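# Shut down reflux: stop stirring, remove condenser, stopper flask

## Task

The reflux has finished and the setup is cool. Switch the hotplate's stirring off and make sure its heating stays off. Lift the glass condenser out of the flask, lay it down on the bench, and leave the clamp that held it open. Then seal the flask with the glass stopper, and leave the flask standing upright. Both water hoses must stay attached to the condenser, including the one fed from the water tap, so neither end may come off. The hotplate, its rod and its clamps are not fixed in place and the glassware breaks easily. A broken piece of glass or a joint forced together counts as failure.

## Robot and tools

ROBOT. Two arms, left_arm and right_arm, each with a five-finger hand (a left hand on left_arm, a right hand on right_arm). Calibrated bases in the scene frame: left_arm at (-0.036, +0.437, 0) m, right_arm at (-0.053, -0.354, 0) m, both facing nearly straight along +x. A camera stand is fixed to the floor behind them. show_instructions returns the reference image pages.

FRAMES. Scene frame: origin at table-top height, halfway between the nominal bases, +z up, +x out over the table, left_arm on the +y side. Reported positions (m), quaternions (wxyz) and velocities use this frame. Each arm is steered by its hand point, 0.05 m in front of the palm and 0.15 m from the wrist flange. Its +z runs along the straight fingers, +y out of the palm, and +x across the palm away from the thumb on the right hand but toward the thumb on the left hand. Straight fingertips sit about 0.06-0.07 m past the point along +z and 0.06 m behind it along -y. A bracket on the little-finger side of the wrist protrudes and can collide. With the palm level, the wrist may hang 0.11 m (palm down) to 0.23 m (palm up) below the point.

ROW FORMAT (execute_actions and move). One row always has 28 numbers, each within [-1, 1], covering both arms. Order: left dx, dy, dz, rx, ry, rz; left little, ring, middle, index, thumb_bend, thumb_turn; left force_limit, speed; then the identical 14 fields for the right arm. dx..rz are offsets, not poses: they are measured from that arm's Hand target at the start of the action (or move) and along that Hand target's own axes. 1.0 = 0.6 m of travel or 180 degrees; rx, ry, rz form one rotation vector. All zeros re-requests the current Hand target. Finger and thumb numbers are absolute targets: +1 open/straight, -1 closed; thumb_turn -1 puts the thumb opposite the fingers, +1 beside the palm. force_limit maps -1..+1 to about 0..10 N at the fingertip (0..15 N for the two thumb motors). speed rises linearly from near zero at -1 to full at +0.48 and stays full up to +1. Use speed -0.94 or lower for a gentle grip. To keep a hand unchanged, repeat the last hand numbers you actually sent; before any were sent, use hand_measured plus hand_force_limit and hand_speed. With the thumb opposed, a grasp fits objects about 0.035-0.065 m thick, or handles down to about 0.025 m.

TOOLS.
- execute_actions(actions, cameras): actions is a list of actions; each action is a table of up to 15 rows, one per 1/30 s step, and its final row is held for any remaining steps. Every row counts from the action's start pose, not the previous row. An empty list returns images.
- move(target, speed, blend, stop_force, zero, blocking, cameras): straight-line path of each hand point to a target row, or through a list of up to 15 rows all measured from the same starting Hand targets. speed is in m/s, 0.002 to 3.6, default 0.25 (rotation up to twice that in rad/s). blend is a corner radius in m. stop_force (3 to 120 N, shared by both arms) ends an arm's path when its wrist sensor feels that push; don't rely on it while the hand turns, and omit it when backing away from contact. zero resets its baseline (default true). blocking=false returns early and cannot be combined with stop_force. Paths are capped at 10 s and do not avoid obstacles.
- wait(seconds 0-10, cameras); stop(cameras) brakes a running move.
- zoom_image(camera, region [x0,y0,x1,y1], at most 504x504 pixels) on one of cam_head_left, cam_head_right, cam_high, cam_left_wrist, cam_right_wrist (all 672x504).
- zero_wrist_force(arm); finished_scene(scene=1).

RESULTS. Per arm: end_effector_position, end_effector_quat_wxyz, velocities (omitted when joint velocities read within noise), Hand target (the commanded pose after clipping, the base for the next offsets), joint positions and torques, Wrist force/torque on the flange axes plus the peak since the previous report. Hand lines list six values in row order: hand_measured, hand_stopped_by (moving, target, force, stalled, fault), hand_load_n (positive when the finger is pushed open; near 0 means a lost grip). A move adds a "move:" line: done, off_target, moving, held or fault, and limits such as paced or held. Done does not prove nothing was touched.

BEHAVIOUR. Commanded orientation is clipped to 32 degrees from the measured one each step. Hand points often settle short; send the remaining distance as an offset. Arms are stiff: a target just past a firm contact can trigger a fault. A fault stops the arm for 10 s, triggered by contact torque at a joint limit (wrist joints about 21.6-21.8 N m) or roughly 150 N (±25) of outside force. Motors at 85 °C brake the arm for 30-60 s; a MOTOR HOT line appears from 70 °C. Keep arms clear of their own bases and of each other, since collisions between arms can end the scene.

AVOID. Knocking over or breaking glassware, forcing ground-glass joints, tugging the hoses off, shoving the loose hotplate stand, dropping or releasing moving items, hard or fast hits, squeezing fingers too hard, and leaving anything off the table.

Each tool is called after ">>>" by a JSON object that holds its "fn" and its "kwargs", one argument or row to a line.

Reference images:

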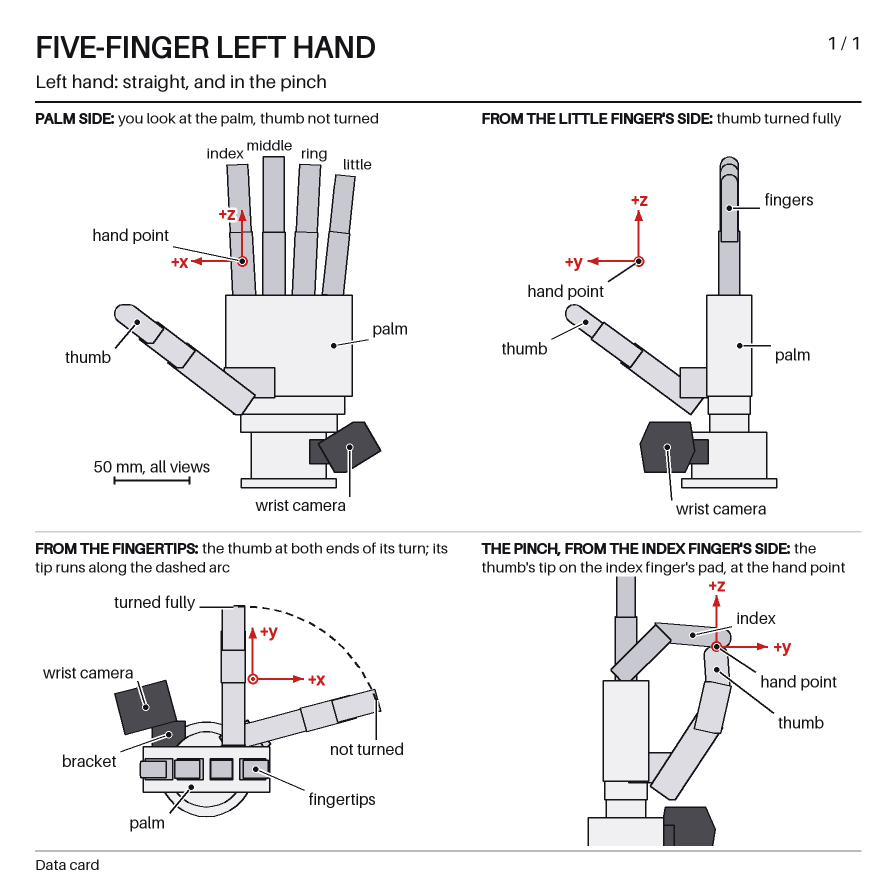

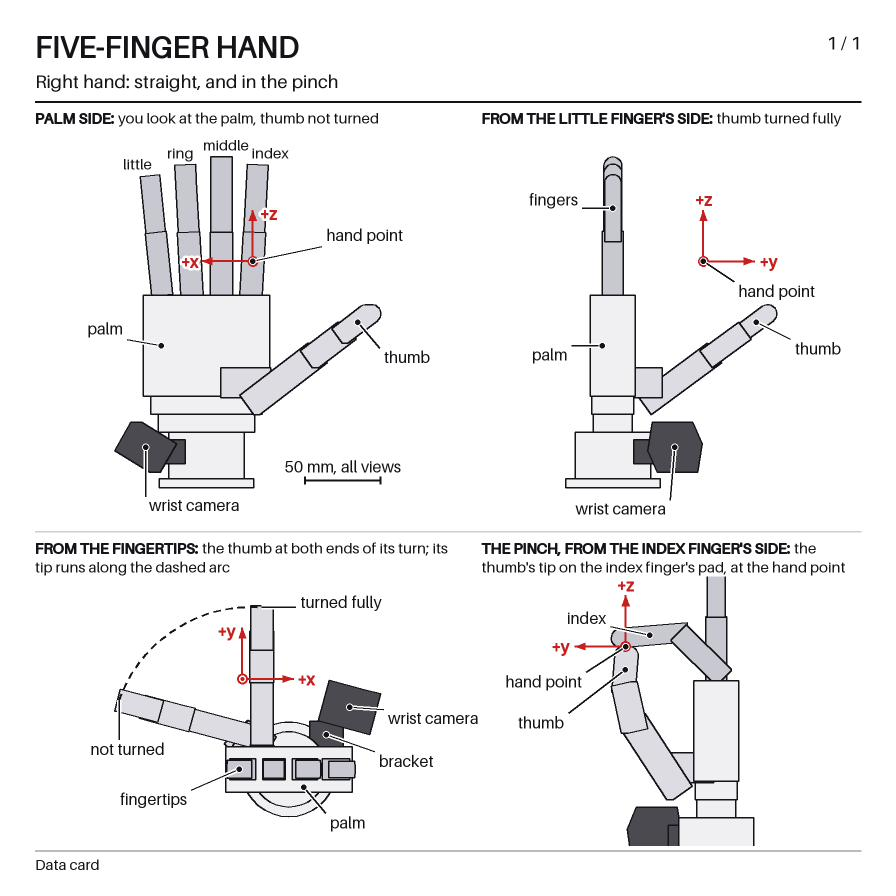

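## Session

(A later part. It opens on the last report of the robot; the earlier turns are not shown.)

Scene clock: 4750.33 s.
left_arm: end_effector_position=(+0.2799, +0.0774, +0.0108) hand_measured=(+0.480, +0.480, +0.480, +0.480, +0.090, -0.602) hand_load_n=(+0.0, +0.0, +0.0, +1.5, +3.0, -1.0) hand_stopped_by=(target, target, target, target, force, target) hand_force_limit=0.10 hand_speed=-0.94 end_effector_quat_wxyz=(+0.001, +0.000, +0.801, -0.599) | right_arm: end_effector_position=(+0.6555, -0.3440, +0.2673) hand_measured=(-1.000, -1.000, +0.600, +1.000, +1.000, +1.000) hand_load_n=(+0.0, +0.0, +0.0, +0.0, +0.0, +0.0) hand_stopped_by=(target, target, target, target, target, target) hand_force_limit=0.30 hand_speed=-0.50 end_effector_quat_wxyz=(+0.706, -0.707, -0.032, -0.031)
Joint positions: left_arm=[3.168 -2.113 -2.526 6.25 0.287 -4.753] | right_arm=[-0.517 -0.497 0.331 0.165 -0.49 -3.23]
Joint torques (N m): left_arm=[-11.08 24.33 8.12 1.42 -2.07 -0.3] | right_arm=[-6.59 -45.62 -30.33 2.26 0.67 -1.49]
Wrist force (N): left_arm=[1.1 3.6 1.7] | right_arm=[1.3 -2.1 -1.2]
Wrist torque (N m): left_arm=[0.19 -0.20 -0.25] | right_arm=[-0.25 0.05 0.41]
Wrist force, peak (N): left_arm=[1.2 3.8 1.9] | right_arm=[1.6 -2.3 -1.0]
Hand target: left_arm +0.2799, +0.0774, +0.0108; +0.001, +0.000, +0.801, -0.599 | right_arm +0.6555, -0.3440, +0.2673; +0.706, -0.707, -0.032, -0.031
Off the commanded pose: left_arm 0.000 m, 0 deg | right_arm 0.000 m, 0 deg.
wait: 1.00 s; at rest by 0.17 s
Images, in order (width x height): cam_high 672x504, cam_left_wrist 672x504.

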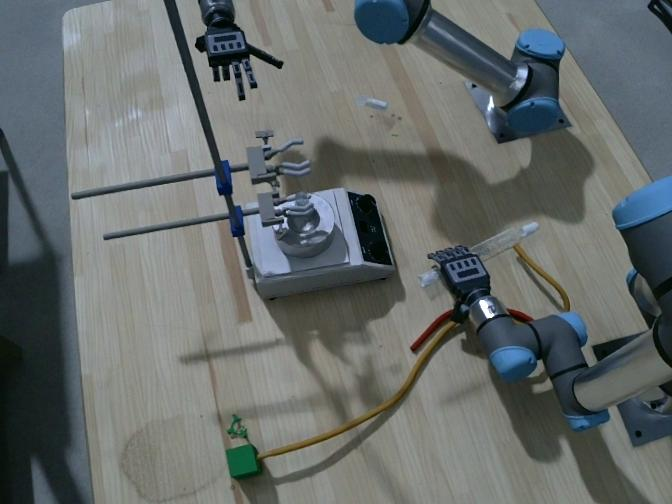

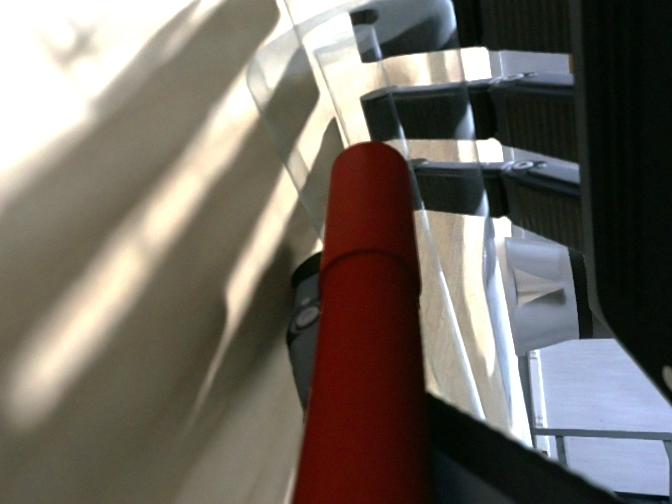

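>>> {"fn": "execute_actions", "kwargs": {
  "actions": [
    [[0,0,0,0,0,0, 0.56,0.56,0.56,0.56,-0.22,-0.6,0.1,-0.95, 0,0,0,0,0,0, -1,-1,0.6,1,1,1,0.3,-0.5]]
  ]
}}

>>> {"fn": "wait", "kwargs": {
  "seconds": 0.5,
  "cameras": ["cam_left_wrist","cam_high"]
}}

Scene clock: 4755.57 s.
left_arm: end_effector_position=(+0.2799, +0.0774, +0.0108) hand_measured=(+0.560, +0.560, +0.560, +0.560, +0.088, -0.602) hand_load_n=(+0.0, +0.0, +0.0, +0.0, +0.5, +0.0) hand_stopped_by=(target, target, target, target, force, target) hand_force_limit=0.10 hand_speed=-0.95 end_effector_quat_wxyz=(+0.001, +0.000, +0.801, -0.599) | right_arm: end_effector_position=(+0.6555, -0.3440, +0.2673) hand_measured=(-1.000, -1.000, +0.600, +1.000, +1.000, +1.000) hand_load_n=(+0.0, +0.0, +0.0, +0.0, +0.0, +0.0) hand_stopped_by=(target, target, target, target, target, target) hand_force_limit=0.30 hand_speed=-0.50 end_effector_quat_wxyz=(+0.706, -0.707, -0.032, -0.031)
Joint positions: left_arm=[3.168 -2.113 -2.526 6.25 0.287 -4.753] | right_arm=[-0.517 -0.497 0.331 0.165 -0.49 -3.23]
Joint torques (N m): left_arm=[-10.33 24.5 14.48 2.36 -2.04 -1.25] | right_arm=[-6.59 -44.91 -30.71 2.15 0.55 -1.5]
Wrist force (N): left_arm=[1.4 2.0 1.3] | right_arm=[1.5 -2.2 -1.1]
Wrist torque (N m): left_arm=[0.18 -0.21 -0.24] | right_arm=[-0.27 0.03 0.42]
Wrist force, peak (N): left_arm=[1.2 3.8 1.9] | right_arm=[1.5 -2.3 -1.1]
Hand target: left_arm +0.2799, +0.0774, +0.0108; +0.001, +0.000, +0.801, -0.599 | right_arm +0.6555, -0.3440, +0.2673; +0.706, -0.707, -0.032, -0.031
Off the commanded pose: left_arm 0.000 m, 0 deg | right_arm 0.000 m, 0 deg.
Step readings (end_effector_position of left_arm | right_arm):
0: (+0.2799, +0.0774, +0.0108) | (+0.6555, -0.3440, +0.2673)
1: (+0.2799, +0.0774, +0.0108) | (+0.6555, -0.3440, +0.2673)
2: (+0.2799, +0.0774, +0.0108) | (+0.6555, -0.3440, +0.2673)
4: (+0.2799, +0.0774, +0.0108) | (+0.6555, -0.3440, +0.2673)
8: (+0.2799, +0.0774, +0.0108) | (+0.6555, -0.3440, +0.2673)
15: (+0.2799, +0.0774, +0.0108) | (+0.6555, -0.3440, +0.2673)

Scene clock: 4756.07 s.
left_arm: end_effector_position=(+0.2799, +0.0774, +0.0108) hand_measured=(+0.560, +0.560, +0.560, +0.560, +0.088, -0.602) hand_load_n=(+0.0, +0.0, +0.0, +0.0, +0.0, +0.0) hand_stopped_by=(target, target, target, target, force, target) hand_force_limit=0.10 hand_speed=-0.95 end_effector_quat_wxyz=(+0.001, +0.000, +0.801, -0.599) | right_arm: end_effector_position=(+0.6555, -0.3440, +0.2673) hand_measured=(-1.000, -1.000, +0.600, +1.000, +1.000, +1.000) hand_load_n=(+0.0, +0.0, -0.5, -0.5, +0.0, +0.0) hand_stopped_by=(target, target, target, target, target, target) hand_force_limit=0.30 hand_speed=-0.50 end_effector_quat_wxyz=(+0.706, -0.707, -0.032, -0.031)
Joint positions: left_arm=[3.168 -2.113 -2.526 6.25 0.287 -4.753] | right_arm=[-0.517 -0.497 0.331 0.165 -0.49 -3.23]
Joint torques (N m): left_arm=[-10.31 24.88 14.99 2.28 -2.14 -1.25] | right_arm=[-6.68 -45.27 -30.4 2.22 0.59 -1.41]
Wrist force (N): left_arm=[1.2 2.1 1.2] | right_arm=[1.3 -2.3 -0.6]
Wrist torque (N m): left_arm=[0.20 -0.19 -0.25] | right_arm=[-0.33 0.03 0.40]
Wrist force, peak (N): left_arm=[1.4 2.2 1.2] | right_arm=[1.4 -2.3 -1.0]
Hand target: left_arm +0.2799, +0.0774, +0.0108; +0.001, +0.000, +0.801, -0.599 | right_arm +0.6555, -0.3440, +0.2673; +0.706, -0.707, -0.032, -0.031
Off the commanded pose: left_arm 0.000 m, 0 deg | right_arm 0.000 m, 0 deg.
wait: 0.50 s; at rest by 0.17 s
Images, in order (width x height): cam_high 672x504, cam_left_wrist 672x504.

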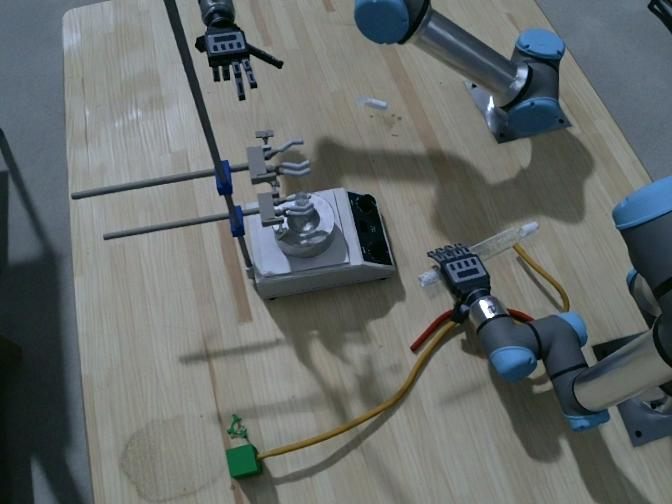

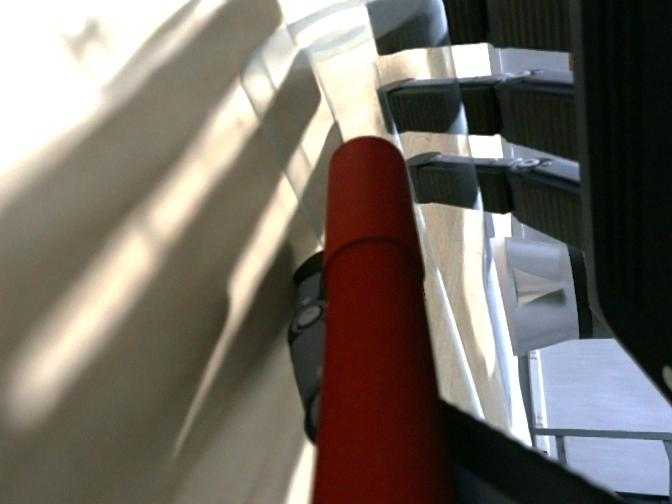

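>>> {"fn": "execute_actions", "kwargs": {
  "actions": [
    [[0,0,0,0,0,0, 0.9,0.9,0.9,0.9,-0.22,-0.6,0.1,-0.8, 0,0,0,0,0,0, -1,-1,0.6,1,1,1,0.3,-0.5]],
    [[0,0,0,0,0,0, 0.9,0.9,0.9,0.9,-0.22,0.2,0.1,-0.85, 0,0,0,0,0,0, -1,-1,0.6,1,1,1,0.3,-0.5]]
  ]
}}

>>> {"fn": "wait", "kwargs": {
  "seconds": 3,
  "cameras": ["cam_left_wrist","cam_high"]
}}

Scene clock: 4766.07 s.
left_arm: end_effector_position=(+0.2799, +0.0774, +0.0108) hand_measured=(+0.900, +0.900, +0.900, +0.900, +0.088, +0.200) hand_load_n=(+0.0, +0.0, +0.0, +0.0, +0.0, +0.0) hand_stopped_by=(target, target, target, target, force, target) hand_force_limit=0.10 hand_speed=-0.85 end_effector_quat_wxyz=(+0.001, +0.000, +0.801, -0.599) | right_arm: end_effector_position=(+0.6555, -0.3440, +0.2673) hand_measured=(-1.000, -1.000, +0.600, +1.000, +1.000, +1.000) hand_load_n=(+0.0, +0.0, -0.5, +0.0, +0.0, +0.0) hand_stopped_by=(target, target, target, target, target, target) hand_force_limit=0.30 hand_speed=-0.50 end_effector_quat_wxyz=(+0.706, -0.707, -0.032, -0.031)
Joint positions: left_arm=[3.168 -2.113 -2.526 6.25 0.287 -4.753] | right_arm=[-0.517 -0.497 0.331 0.165 -0.49 -3.23]
Joint torques (N m): left_arm=[-9.84 24.46 15.96 3.56 -1.92 -2.2] | right_arm=[-6.8 -46.04 -31.35 2.27 0.49 -1.39]
Wrist force (N): left_arm=[1.2 2.1 1.3] | right_arm=[1.3 -2.1 -1.1]
Wrist torque (N m): left_arm=[0.19 -0.20 -0.24] | right_arm=[-0.26 0.05 0.41]
Wrist force, peak (N): left_arm=[1.5 2.1 1.4] | right_arm=[1.5 -2.5 -1.2]
Hand target: left_arm +0.2799, +0.0774, +0.0108; +0.001, +0.000, +0.801, -0.599 | right_arm +0.6555, -0.3440, +0.2673; +0.706, -0.707, -0.032, -0.031
Off the commanded pose: left_arm 0.000 m, 0 deg | right_arm 0.000 m, 0 deg.
Step readings (end_effector_position of left_arm | right_arm):
0: (+0.2799, +0.0774, +0.0108) | (+0.6555, -0.3440, +0.2673)
1: (+0.2799, +0.0774, +0.0108) | (+0.6555, -0.3440, +0.2673)
2: (+0.2799, +0.0774, +0.0108) | (+0.6555, -0.3440, +0.2673)
4: (+0.2799, +0.0774, +0.0108) | (+0.6555, -0.3440, +0.2673)
8: (+0.2799, +0.0774, +0.0108) | (+0.6555, -0.3440, +0.2673)
15: (+0.2799, +0.0774, +0.0108) | (+0.6555, -0.3440, +0.2673)
16: (+0.2799, +0.0774, +0.0108) | (+0.6555, -0.3440, +0.2673)
17: (+0.2799, +0.0774, +0.0108) | (+0.6555, -0.3440, +0.2673)
19: (+0.2799, +0.0774, +0.0108) | (+0.6555, -0.3440, +0.2673)
23: (+0.2799, +0.0774, +0.0108) | (+0.6555, -0.3440, +0.2673)
30: (+0.2799, +0.0774, +0.0108) | (+0.6555, -0.3440, +0.2673)

Scene clock: 4769.07 s.
left_arm: end_effector_position=(+0.2799, +0.0774, +0.0108) hand_measured=(+0.900, +0.900, +0.900, +0.900, +0.088, +0.200) hand_load_n=(+0.0, +0.0, +0.0, +0.0, +0.0, -0.5) hand_stopped_by=(target, target, target, target, force, target) hand_force_limit=0.10 hand_speed=-0.85 end_effector_quat_wxyz=(+0.001, +0.000, +0.801, -0.599) | right_arm: end_effector_position=(+0.6555, -0.3440, +0.2673) hand_measured=(-1.000, -1.000, +0.600, +1.000, +1.000, +1.000) hand_load_n=(+0.0, +0.0, +0.0, -0.5, +0.0, +0.0) hand_stopped_by=(target, target, target, target, target, target) hand_force_limit=0.30 hand_speed=-0.50 end_effector_quat_wxyz=(+0.706, -0.707, -0.032, -0.031)
Joint positions: left_arm=[3.168 -2.113 -2.526 6.25 0.287 -4.753] | right_arm=[-0.517 -0.497 0.331 0.165 -0.49 -3.23]
Joint torques (N m): left_arm=[-9.25 25.48 15.77 3.85 -1.83 -1.94] | right_arm=[-6.87 -45.61 -30.9 2.23 0.36 -1.4]
Wrist force (N): left_arm=[1.1 2.0 1.5] | right_arm=[1.3 -2.1 -1.0]
Wrist torque (N m): left_arm=[0.16 -0.18 -0.24] | right_arm=[-0.26 0.04 0.40]
Wrist force, peak (N): left_arm=[1.3 2.3 1.2] | right_arm=[1.4 -2.4 -1.1]
Hand target: left_arm +0.2799, +0.0774, +0.0108; +0.001, +0.000, +0.801, -0.599 | right_arm +0.6555, -0.3440, +0.2673; +0.706, -0.707, -0.032, -0.031
Off the commanded pose: left_arm 0.000 m, 0 deg | right_arm 0.000 m, 0 deg.
wait: 3.00 s; at rest by 0.17 s
Images, in order (width x height): cam_high 672x504, cam_left_wrist 672x504.

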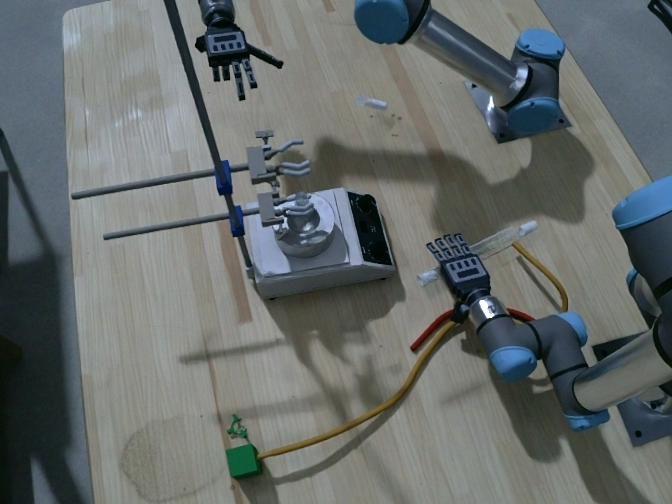

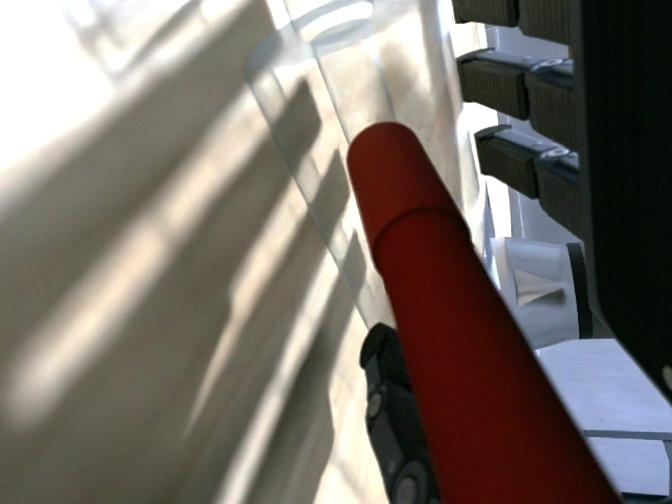

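>>> {"fn": "execute_actions", "kwargs": {
  "actions": [
    [[0,0,0,0,0,0, 1,1,1,1,0.3,1,0.1,-0.6, 0,0,0,0,0,0, -1,-1,0.6,1,1,1,0.3,-0.5]]
  ]
}}

>>> {"fn": "wait", "kwargs": {
  "seconds": 1.5
}}

>>> {"fn": "move", "kwargs": {
  "target": [
    [0,-0.0801,-0.023,0,0,0, 1,1,1,1,0.3,1,0.1,-0.6, 0,0,0,0,0,0, -1,-1,0.6,1,1,1,0.3,-0.5],
    [0,-0.2403,-0.069,0,0,0, 1,1,1,1,0.3,1,0.1,-0.6, 0,0,0,0,0,0, -1,-1,0.6,1,1,1,0.3,-0.5]
  ],
  "speed": [0.04,0.1],
  "blend": 0.01,
  "cameras": ["all"]
}}

Scene clock: 4782.03 s.
left_arm: end_effector_position=(+0.2799, +0.0774, +0.0108) hand_measured=(+1.000, +1.000, +1.000, +1.000, +0.300, +1.000) hand_load_n=(+0.0, +0.0, +0.0, +0.0, +0.0, +0.0) hand_stopped_by=(target, target, target, target, target, target) hand_force_limit=0.10 hand_speed=-0.60 end_effector_quat_wxyz=(+0.001, +0.000, +0.801, -0.599) | right_arm: end_effector_position=(+0.6555, -0.3440, +0.2673) hand_measured=(-1.000, -1.000, +0.600, +1.000, +1.000, +1.000) hand_load_n=(+0.0, +0.0, +0.0, +0.0, +0.0, +0.0) hand_stopped_by=(target, target, target, target, target, target) hand_force_limit=0.30 hand_speed=-0.50 end_effector_quat_wxyz=(+0.706, -0.707, -0.032, -0.031)
Joint positions: left_arm=[3.168 -2.113 -2.526 6.25 0.287 -4.753] | right_arm=[-0.517 -0.497 0.331 0.165 -0.49 -3.23]
Joint torques (N m): left_arm=[-9.42 25.35 16.93 4.32 -1.7 -2.13] | right_arm=[-6.42 -45.57 -30.86 2.2 0.35 -1.37]
Wrist force (N): left_arm=[1.0 2.2 1.2] | right_arm=[1.4 -1.9 -1.1]
Wrist torque (N m): left_arm=[0.21 -0.18 -0.25] | right_arm=[-0.23 0.02 0.42]
Wrist force, peak (N): left_arm=[1.1 2.3 1.3] | right_arm=[1.5 -2.4 -1.1]
Hand target: left_arm +0.2799, +0.0774, +0.0108; +0.001, +0.000, +0.801, -0.599 | right_arm +0.6555, -0.3440, +0.2673; +0.706, -0.707, -0.032, -0.031
Off the commanded pose: left_arm 0.000 m, 0 deg | right_arm 0.000 m, 0 deg.
Step readings (end_effector_position of left_arm | right_arm):
0: (+0.2799, +0.0774, +0.0108) | (+0.6555, -0.3440, +0.2673)
1: (+0.2799, +0.0774, +0.0108) | (+0.6555, -0.3440, +0.2673)
2: (+0.2799, +0.0774, +0.0108) | (+0.6555, -0.3440, +0.2673)
4: (+0.2799, +0.0774, +0.0108) | (+0.6555, -0.3440, +0.2673)
8: (+0.2799, +0.0774, +0.0108) | (+0.6555, -0.3440, +0.2673)
15: (+0.2799, +0.0774, +0.0108) | (+0.6555, -0.3440, +0.2673)

Scene clock: 4783.53 s.
left_arm: end_effector_position=(+0.2799, +0.0774, +0.0108) hand_measured=(+1.000, +1.000, +1.000, +1.000, +0.300, +1.000) hand_load_n=(+0.0, -0.5, +0.0, +0.0, +0.0, +0.0) hand_stopped_by=(target, target, target, target, target, target) hand_force_limit=0.10 hand_speed=-0.60 end_effector_quat_wxyz=(+0.001, +0.000, +0.801, -0.599) | right_arm: end_effector_position=(+0.6555, -0.3440, +0.2673) hand_measured=(-1.000, -1.000, +0.600, +1.000, +1.000, +1.000) hand_load_n=(+0.0, +0.0, +0.0, +0.0, +0.0, +0.0) hand_stopped_by=(target, target, target, target, target, target) hand_force_limit=0.30 hand_speed=-0.50 end_effector_quat_wxyz=(+0.706, -0.707, -0.032, -0.031)
Joint positions: left_arm=[3.168 -2.113 -2.526 6.25 0.287 -4.753] | right_arm=[-0.517 -0.497 0.331 0.165 -0.49 -3.23]
Joint torques (N m): left_arm=[-10.16 24.07 16.51 4.04 -1.89 -2.04] | right_arm=[-6.43 -45.19 -30.88 2.23 0.35 -1.52]
Wrist force (N): left_arm=[1.1 2.0 1.3] | right_arm=[1.0 -2.1 -1.0]
Wrist torque (N m): left_arm=[0.17 -0.18 -0.24] | right_arm=[-0.27 0.09 0.39]
Wrist force, peak (N): left_arm=[1.2 2.2 1.3] | right_arm=[1.2 -2.4 -1.2]
Hand target: left_arm +0.2799, +0.0774, +0.0108; +0.001, +0.000, +0.801, -0.599 | right_arm +0.6555, -0.3440, +0.2673; +0.706, -0.707, -0.032, -0.031
Off the commanded pose: left_arm 0.000 m, 0 deg | right_arm 0.000 m, 0 deg.
wait: 1.50 s; at rest by 0.17 s

Scene clock: 4786.23 s.
left_arm: end_effector_position=(+0.2799, +0.0763, +0.1608) hand_measured=(+1.000, +1.000, +1.000, +1.000, +0.300, +1.000) hand_load_n=(+0.0, +0.0, +0.0, -0.5, +0.0, -0.5) hand_stopped_by=(target, target, target, target, target, target) hand_force_limit=0.10 hand_speed=-0.60 end_effector_quat_wxyz=(+0.001, +0.000, +0.801, -0.599) | right_arm: end_effector_position=(+0.6555, -0.3440, +0.2673) hand_measured=(-1.000, -1.000, +0.600, +1.000, +1.000, +1.000) hand_load_n=(+0.0, +0.0, +0.0, -0.5, +0.0, +0.0) hand_stopped_by=(target, target, target, target, target, target) hand_force_limit=0.30 hand_speed=-0.50 end_effector_quat_wxyz=(+0.706, -0.707, -0.032, -0.031)
Joint positions: left_arm=[3.164 -1.57 -2.455 5.646 0.287 -4.764] | right_arm=[-0.517 -0.497 0.331 0.165 -0.49 -3.23]
Joint torques (N m): left_arm=[10.64 22.85 3.66 3.33 -3.8 -1.97] | right_arm=[-6.73 -45.48 -30.86 2.27 0.27 -1.41]
Wrist force (N): left_arm=[1.0 2.1 1.0] | right_arm=[1.4 -2.0 -1.0]
Wrist torque (N m): left_arm=[0.20 -0.16 -0.10] | right_arm=[-0.25 0.03 0.41]
Wrist force, peak (N): left_arm=[1.1 2.6 1.3] | right_arm=[1.3 -2.6 -0.9]
Hand target: left_arm +0.2799, +0.0763, +0.1608; +0.001, +0.000, +0.801, -0.599 | right_arm +0.6555, -0.3440, +0.2673; +0.706, -0.707, -0.032, -0.031
Off the commanded pose: left_arm 0.000 m, 0 deg | right_arm 0.000 m, 0 deg.
move: done

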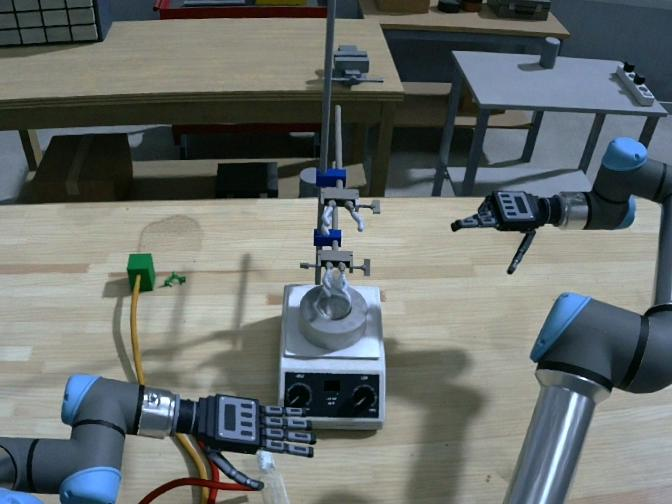

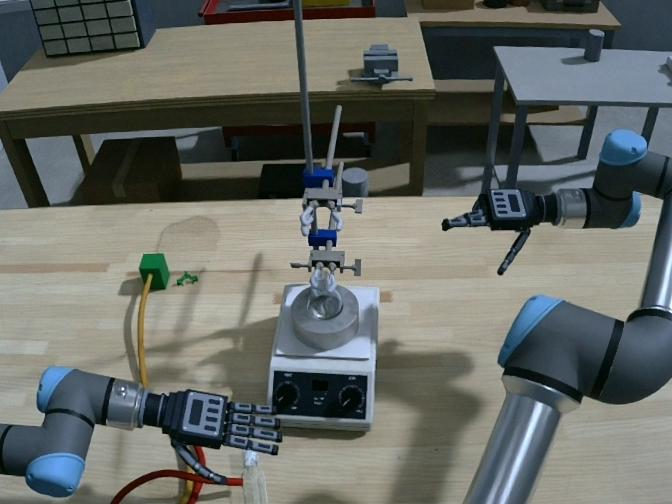

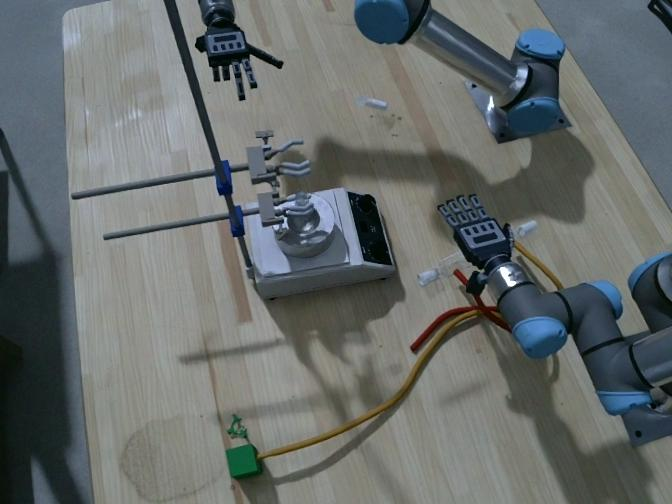

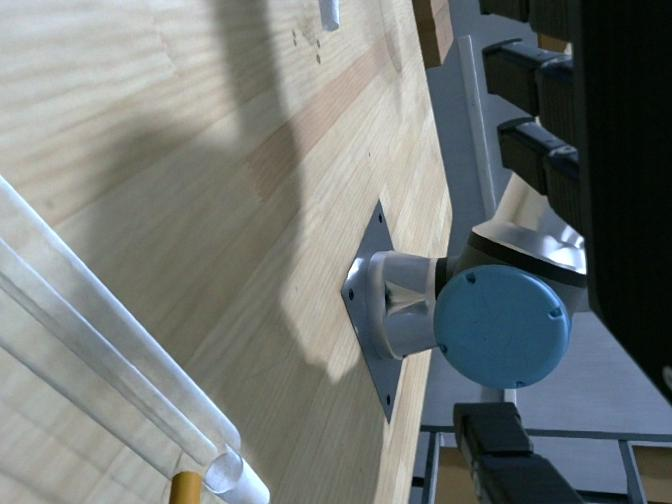

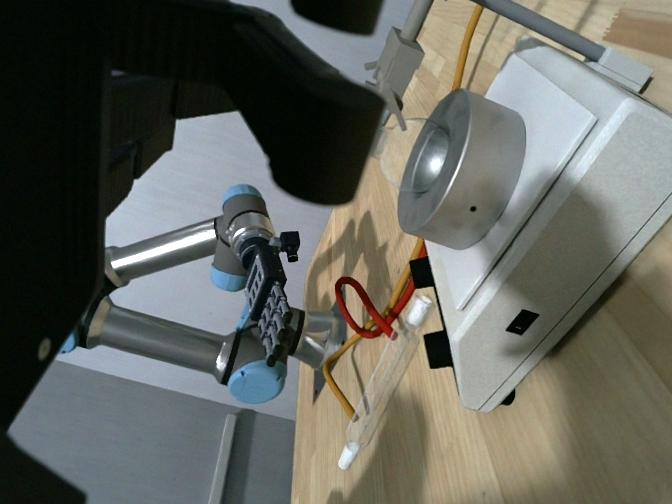

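>>> {"fn": "wait", "kwargs": {
  "seconds": 0,
  "cameras": ["all"]
}}

Scene clock: 4818.93 s.
left_arm: end_effector_position=(+0.2799, +0.0763, +0.1608) hand_measured=(+1.000, +1.000, +1.000, +1.000, +0.300, +1.000) hand_load_n=(+0.0, +0.0, +0.0, +0.0, +0.0, +0.0) hand_stopped_by=(target, target, target, target, target, target) hand_force_limit=0.10 hand_speed=-0.60 end_effector_quat_wxyz=(+0.001, +0.000, +0.801, -0.599) | right_arm: end_effector_position=(+0.6555, -0.3440, +0.2673) hand_measured=(-1.000, -1.000, +0.600, +1.000, +1.000, +1.000) hand_load_n=(+0.0, +0.0, -0.5, +0.0, +0.0, -0.5) hand_stopped_by=(target, target, target, target, target, target) hand_force_limit=0.30 hand_speed=-0.50 end_effector_quat_wxyz=(+0.706, -0.707, -0.032, -0.031)
Joint positions: left_arm=[3.164 -1.57 -2.455 5.646 0.287 -4.764] | right_arm=[-0.517 -0.497 0.331 0.165 -0.49 -3.23]
Joint torques (N m): left_arm=[12.03 24.95 3.64 -0.38 -3.68 -1.77] | right_arm=[-6.32 -45.11 -30.79 2.29 0.1 -1.45]
Wrist force (N): left_arm=[1.2 2.2 1.2] | right_arm=[1.2 -2.3 -0.8]
Wrist torque (N m): left_arm=[0.19 -0.19 -0.09] | right_arm=[-0.31 0.05 0.40]
Wrist force, peak (N): left_arm=[1.1 2.3 1.2] | right_arm=[1.6 -2.5 -1.0]
Hand target: left_arm +0.2799, +0.0763, +0.1608; +0.001, +0.000, +0.801, -0.599 | right_arm +0.6555, -0.3440, +0.2673; +0.706, -0.707, -0.032, -0.031
Off the commanded pose: left_arm 0.000 m, 0 deg | right_arm 0.000 m, 0 deg.

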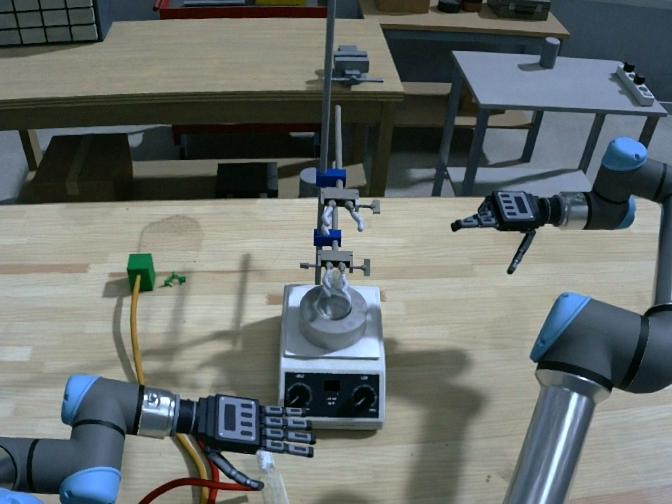

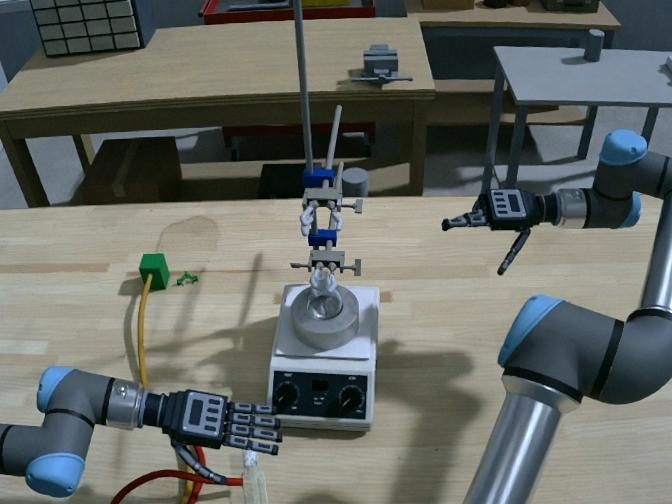

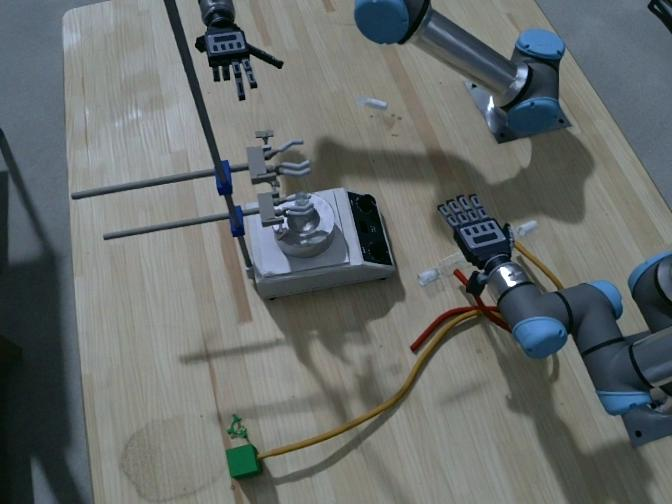

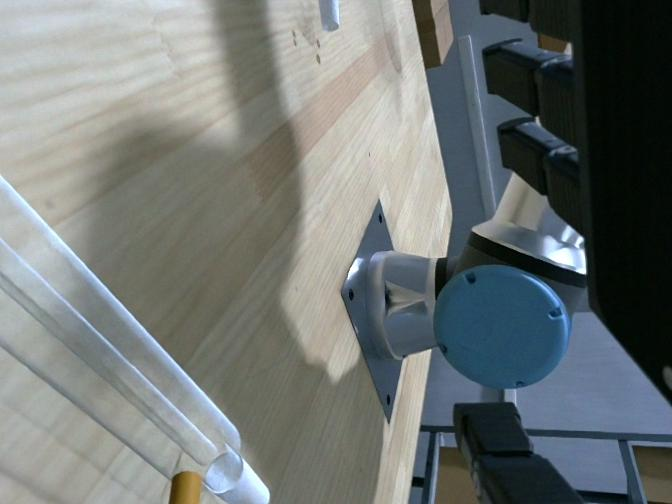

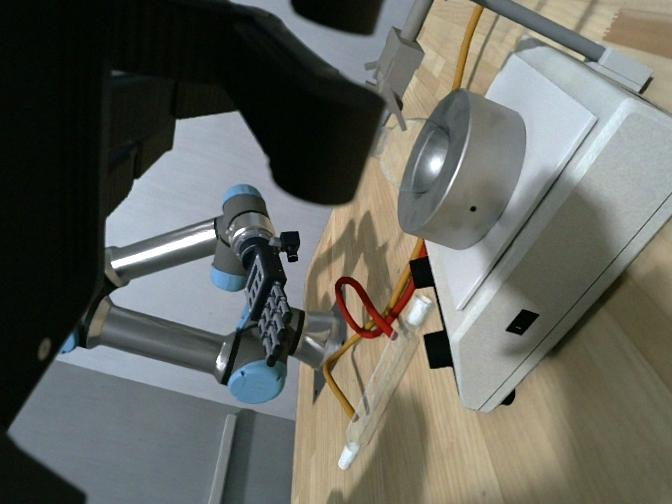

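>>> {"fn": "zoom_image", "kwargs": {
  "camera": "cam_right_wrist",
  "region": [340, 40, 560, 260]
}}

>>> {"fn": "zoom_image", "kwargs": {
  "camera": "cam_high",
  "region": [200, 110, 360, 270]
}}

>>> {"fn": "zoom_image", "kwargs": {
  "camera": "cam_high",
  "region": [340, 80, 410, 140]
}}

Scaled by 2.291 from the camera's 672x504 image, which has a finer 960x720 frame.

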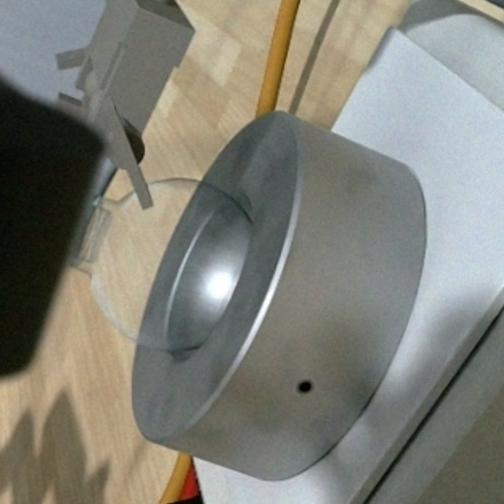

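Scaled by 3.150 from the camera's 672x504 image, which has a finer 960x720 frame.

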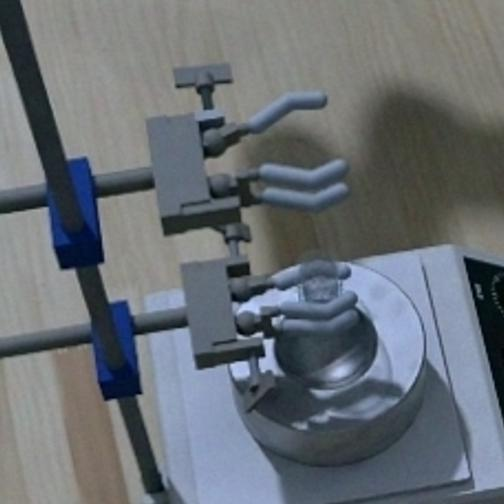

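Scaled by 7.200 from the camera's 672x504 image, which has a finer 960x720 frame.

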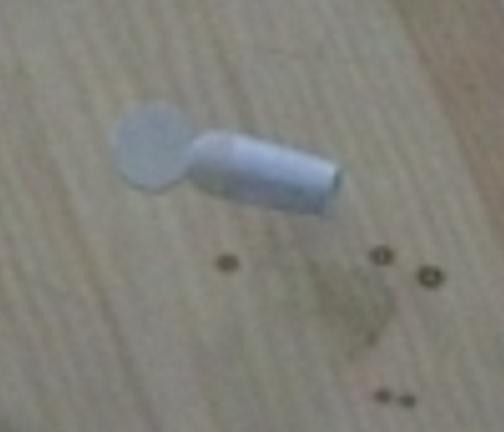

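>>> {"fn": "move", "kwargs": {
  "target": [0,0,0,0,0,0,1,1,1,1,0.3,1,0.1,-0.6,-0.5335,0.1992,-0.1917,-0.0880,0.1345,0.0454,1,1,0.4,0.4,0.3,-1,0.1,-0.5],
  "speed": 0.2,
  "cameras": ["all"]
}}

Scene clock: 5025.83 s.
left_arm: end_effector_position=(+0.2799, +0.0763, +0.1608) hand_measured=(+1.000, +1.000, +1.000, +1.000, +0.300, +1.000) hand_load_n=(+0.0, +0.0, +0.0, -0.5, +0.0, -0.5) hand_stopped_by=(target, target, target, target, target, target) hand_force_limit=0.10 hand_speed=-0.60 end_effector_quat_wxyz=(+0.001, +0.000, +0.801, -0.599) | right_arm: end_effector_position=(+0.3474, -0.4592, +0.1199) hand_measured=(+1.000, +1.000, +0.400, +0.400, +0.300, -1.000) hand_load_n=(+0.0, +0.0, +0.0, +0.0, +0.0, +0.0) hand_stopped_by=(target, target, target, target, target, target) hand_force_limit=0.10 hand_speed=-0.50 end_effector_quat_wxyz=(-0.594, +0.775, -0.171, +0.133)
Joint positions: left_arm=[3.164 -1.57 -2.455 5.646 0.287 -4.764] | right_arm=[-1.09 -1.345 2.015 -1.098 -0.671 -2.8]
Joint torques (N m): left_arm=[3.8 11.81 2.34 4.35 -3.01 -1.99] | right_arm=[-8.36 -24.98 -7.95 -1.25 0.75 -1.18]
Wrist force (N): left_arm=[1.0 2.2 1.2] | right_arm=[1.3 -2.3 -1.4]
Wrist torque (N m): left_arm=[0.21 -0.16 -0.11] | right_arm=[-0.23 -0.02 0.29]
Wrist force, peak (N): left_arm=[1.2 2.3 1.2] | right_arm=[3.4 -3.2 -0.5]
Hand target: left_arm +0.2799, +0.0763, +0.1608; +0.001, +0.000, +0.801, -0.599 | right_arm +0.3474, -0.4592, +0.1199; -0.594, +0.775, -0.171, +0.132
Off the commanded pose: left_arm 0.000 m, 0 deg | right_arm 0.000 m, 0 deg.
move: done

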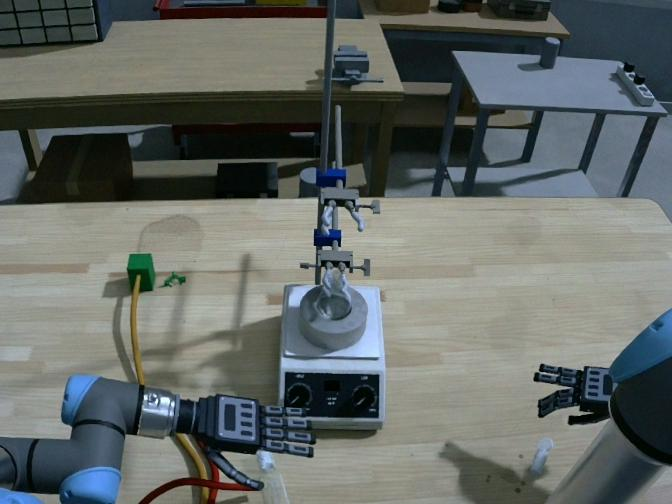

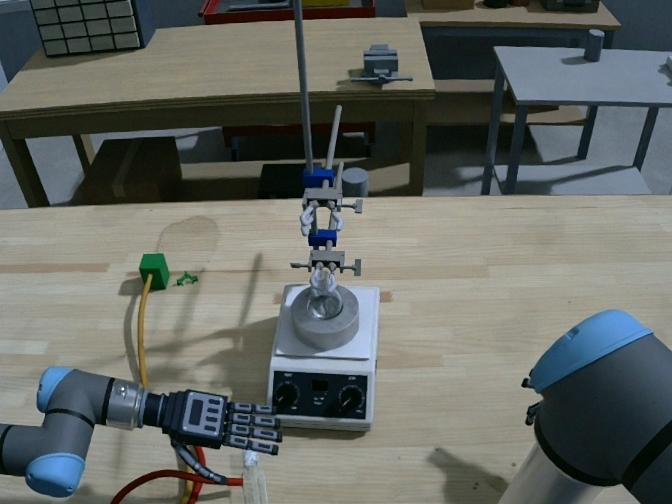

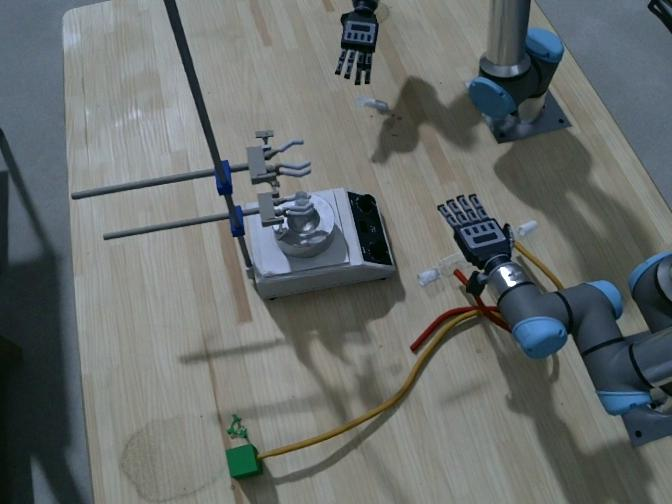

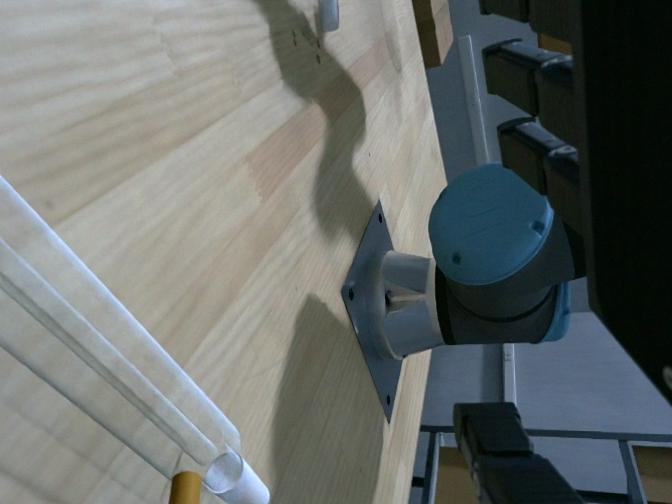

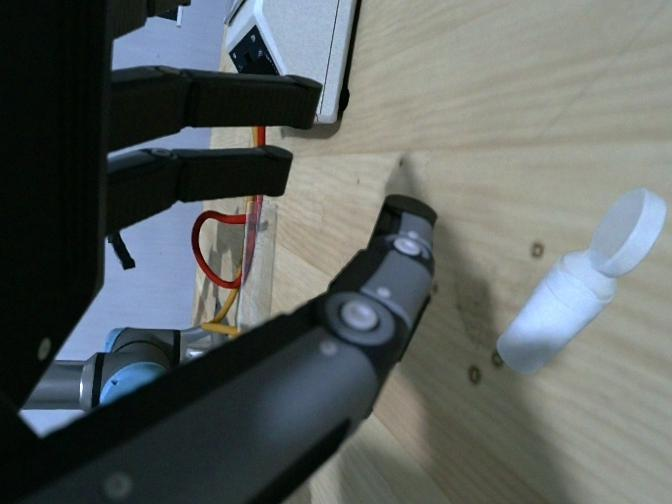

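>>> {"fn": "zoom_image", "kwargs": {
  "camera": "cam_right_wrist",
  "region": [440, 160, 672, 400]
}}

>>> {"fn": "zoom_image", "kwargs": {
  "camera": "cam_head_left",
  "region": [500, 410, 600, 504]
}}

Scaled by 2.100 from the camera's 672x504 image, which has a finer 960x720 frame.

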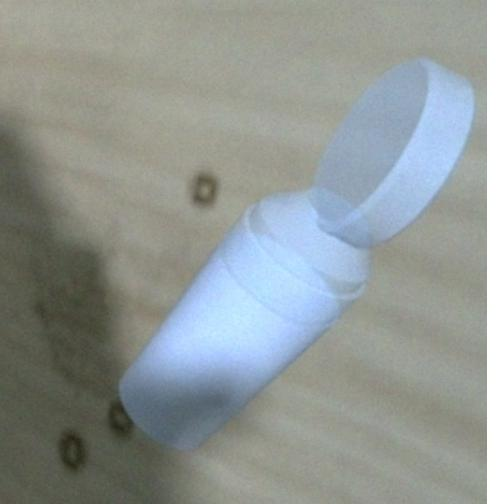

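Scaled by 5.040 from the camera's 672x504 image, which has a finer 960x720 frame.

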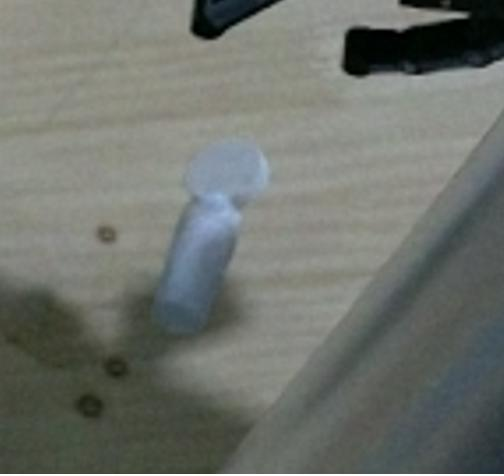

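>>> {"fn": "move", "kwargs": {
  "target": [0,0,0,0,0,0,1,1,1,1,0.3,1,0.1,-0.6,-0.0022,0.0740,0.0133,0,0.02146,0.00575,1,1,0.4,0.4,0.3,-1,0.1,-0.5],
  "speed": 0.1,
  "cameras": ["cam_right_wrist", "cam_head_left"]
}}

>>> {"fn": "zoom_image", "kwargs": {
  "camera": "cam_right_wrist",
  "region": [300, 80, 650, 430]
}}

Scene clock: 5112.23 s.
left_arm: end_effector_position=(+0.2799, +0.0763, +0.1608) hand_measured=(+1.000, +1.000, +1.000, +1.000, +0.300, +1.000) hand_load_n=(-0.5, +0.0, +0.0, +0.0, +0.0, +0.0) hand_stopped_by=(target, target, target, target, target, target) hand_force_limit=0.10 hand_speed=-0.60 end_effector_quat_wxyz=(+0.001, +0.000, +0.801, -0.599) | right_arm: end_effector_position=(+0.3446, -0.4621, +0.0750) hand_measured=(+1.000, +1.000, +0.400, +0.400, +0.300, -1.000) hand_load_n=(+0.0, +0.0, +0.0, +0.0, +0.0, +0.5) hand_stopped_by=(target, target, target, target, target, target) hand_force_limit=0.10 hand_speed=-0.50 end_effector_quat_wxyz=(-0.589, +0.768, -0.198, +0.153)
Joint positions: left_arm=[3.164 -1.57 -2.455 5.646 0.287 -4.764] | right_arm=[-1.123 -1.296 2.106 -1.258 -0.638 -2.775]
Joint torques (N m): left_arm=[-6.36 11.36 3.92 4.42 -1.6 -2.02] | right_arm=[7.17 -28.9 -19.29 -1.27 -2.04 -1.43]
Wrist force (N): left_arm=[0.9 2.2 1.2] | right_arm=[0.7 -2.1 -1.5]
Wrist torque (N m): left_arm=[0.19 -0.15 -0.11] | right_arm=[-0.19 0.08 0.26]
Wrist force, peak (N): left_arm=[1.1 2.4 1.4] | right_arm=[1.1 -3.3 -1.2]
Hand target: left_arm +0.2799, +0.0763, +0.1608; +0.001, +0.000, +0.801, -0.599 | right_arm +0.3446, -0.4621, +0.0749; -0.589, +0.768, -0.198, +0.153
Off the commanded pose: left_arm 0.000 m, 0 deg | right_arm 0.000 m, 0 deg.
move: done
Images, in order (width x height): cam_head_left 672x504, cam_right_wrist 672x504.

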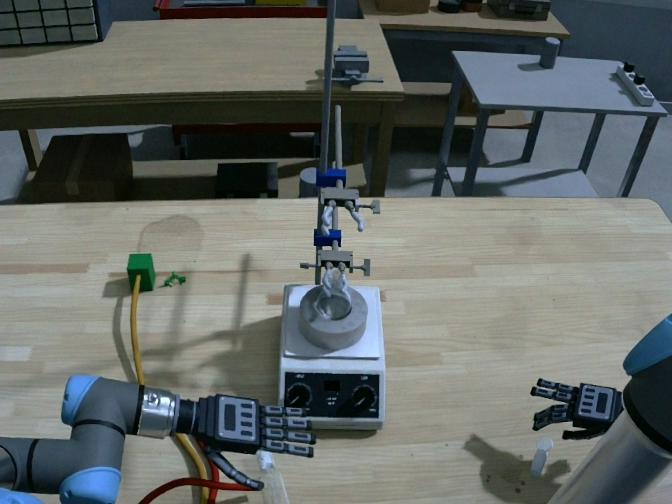

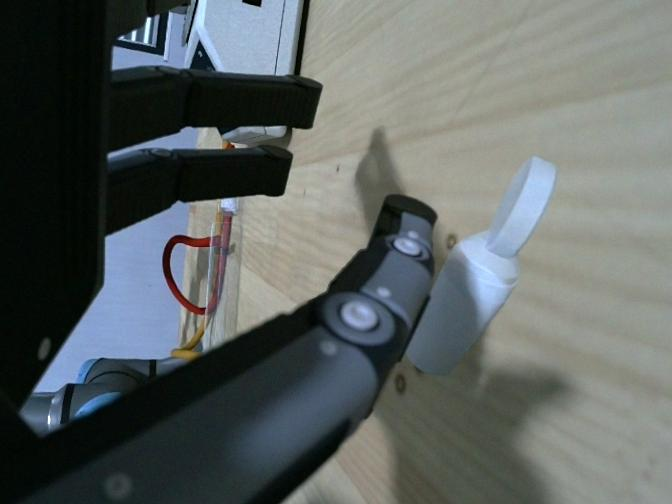

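Scaled by 1.440 from the camera's 672x504 image, which has a finer 960x720 frame.

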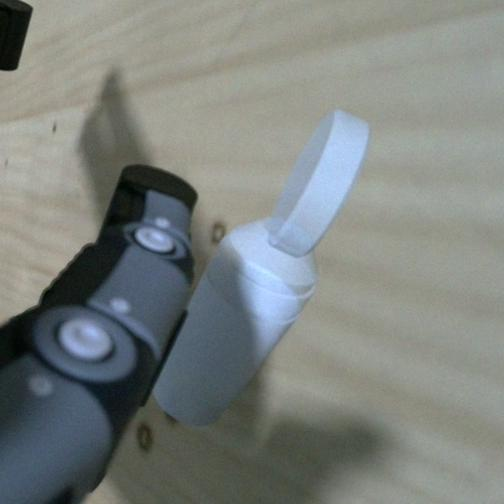

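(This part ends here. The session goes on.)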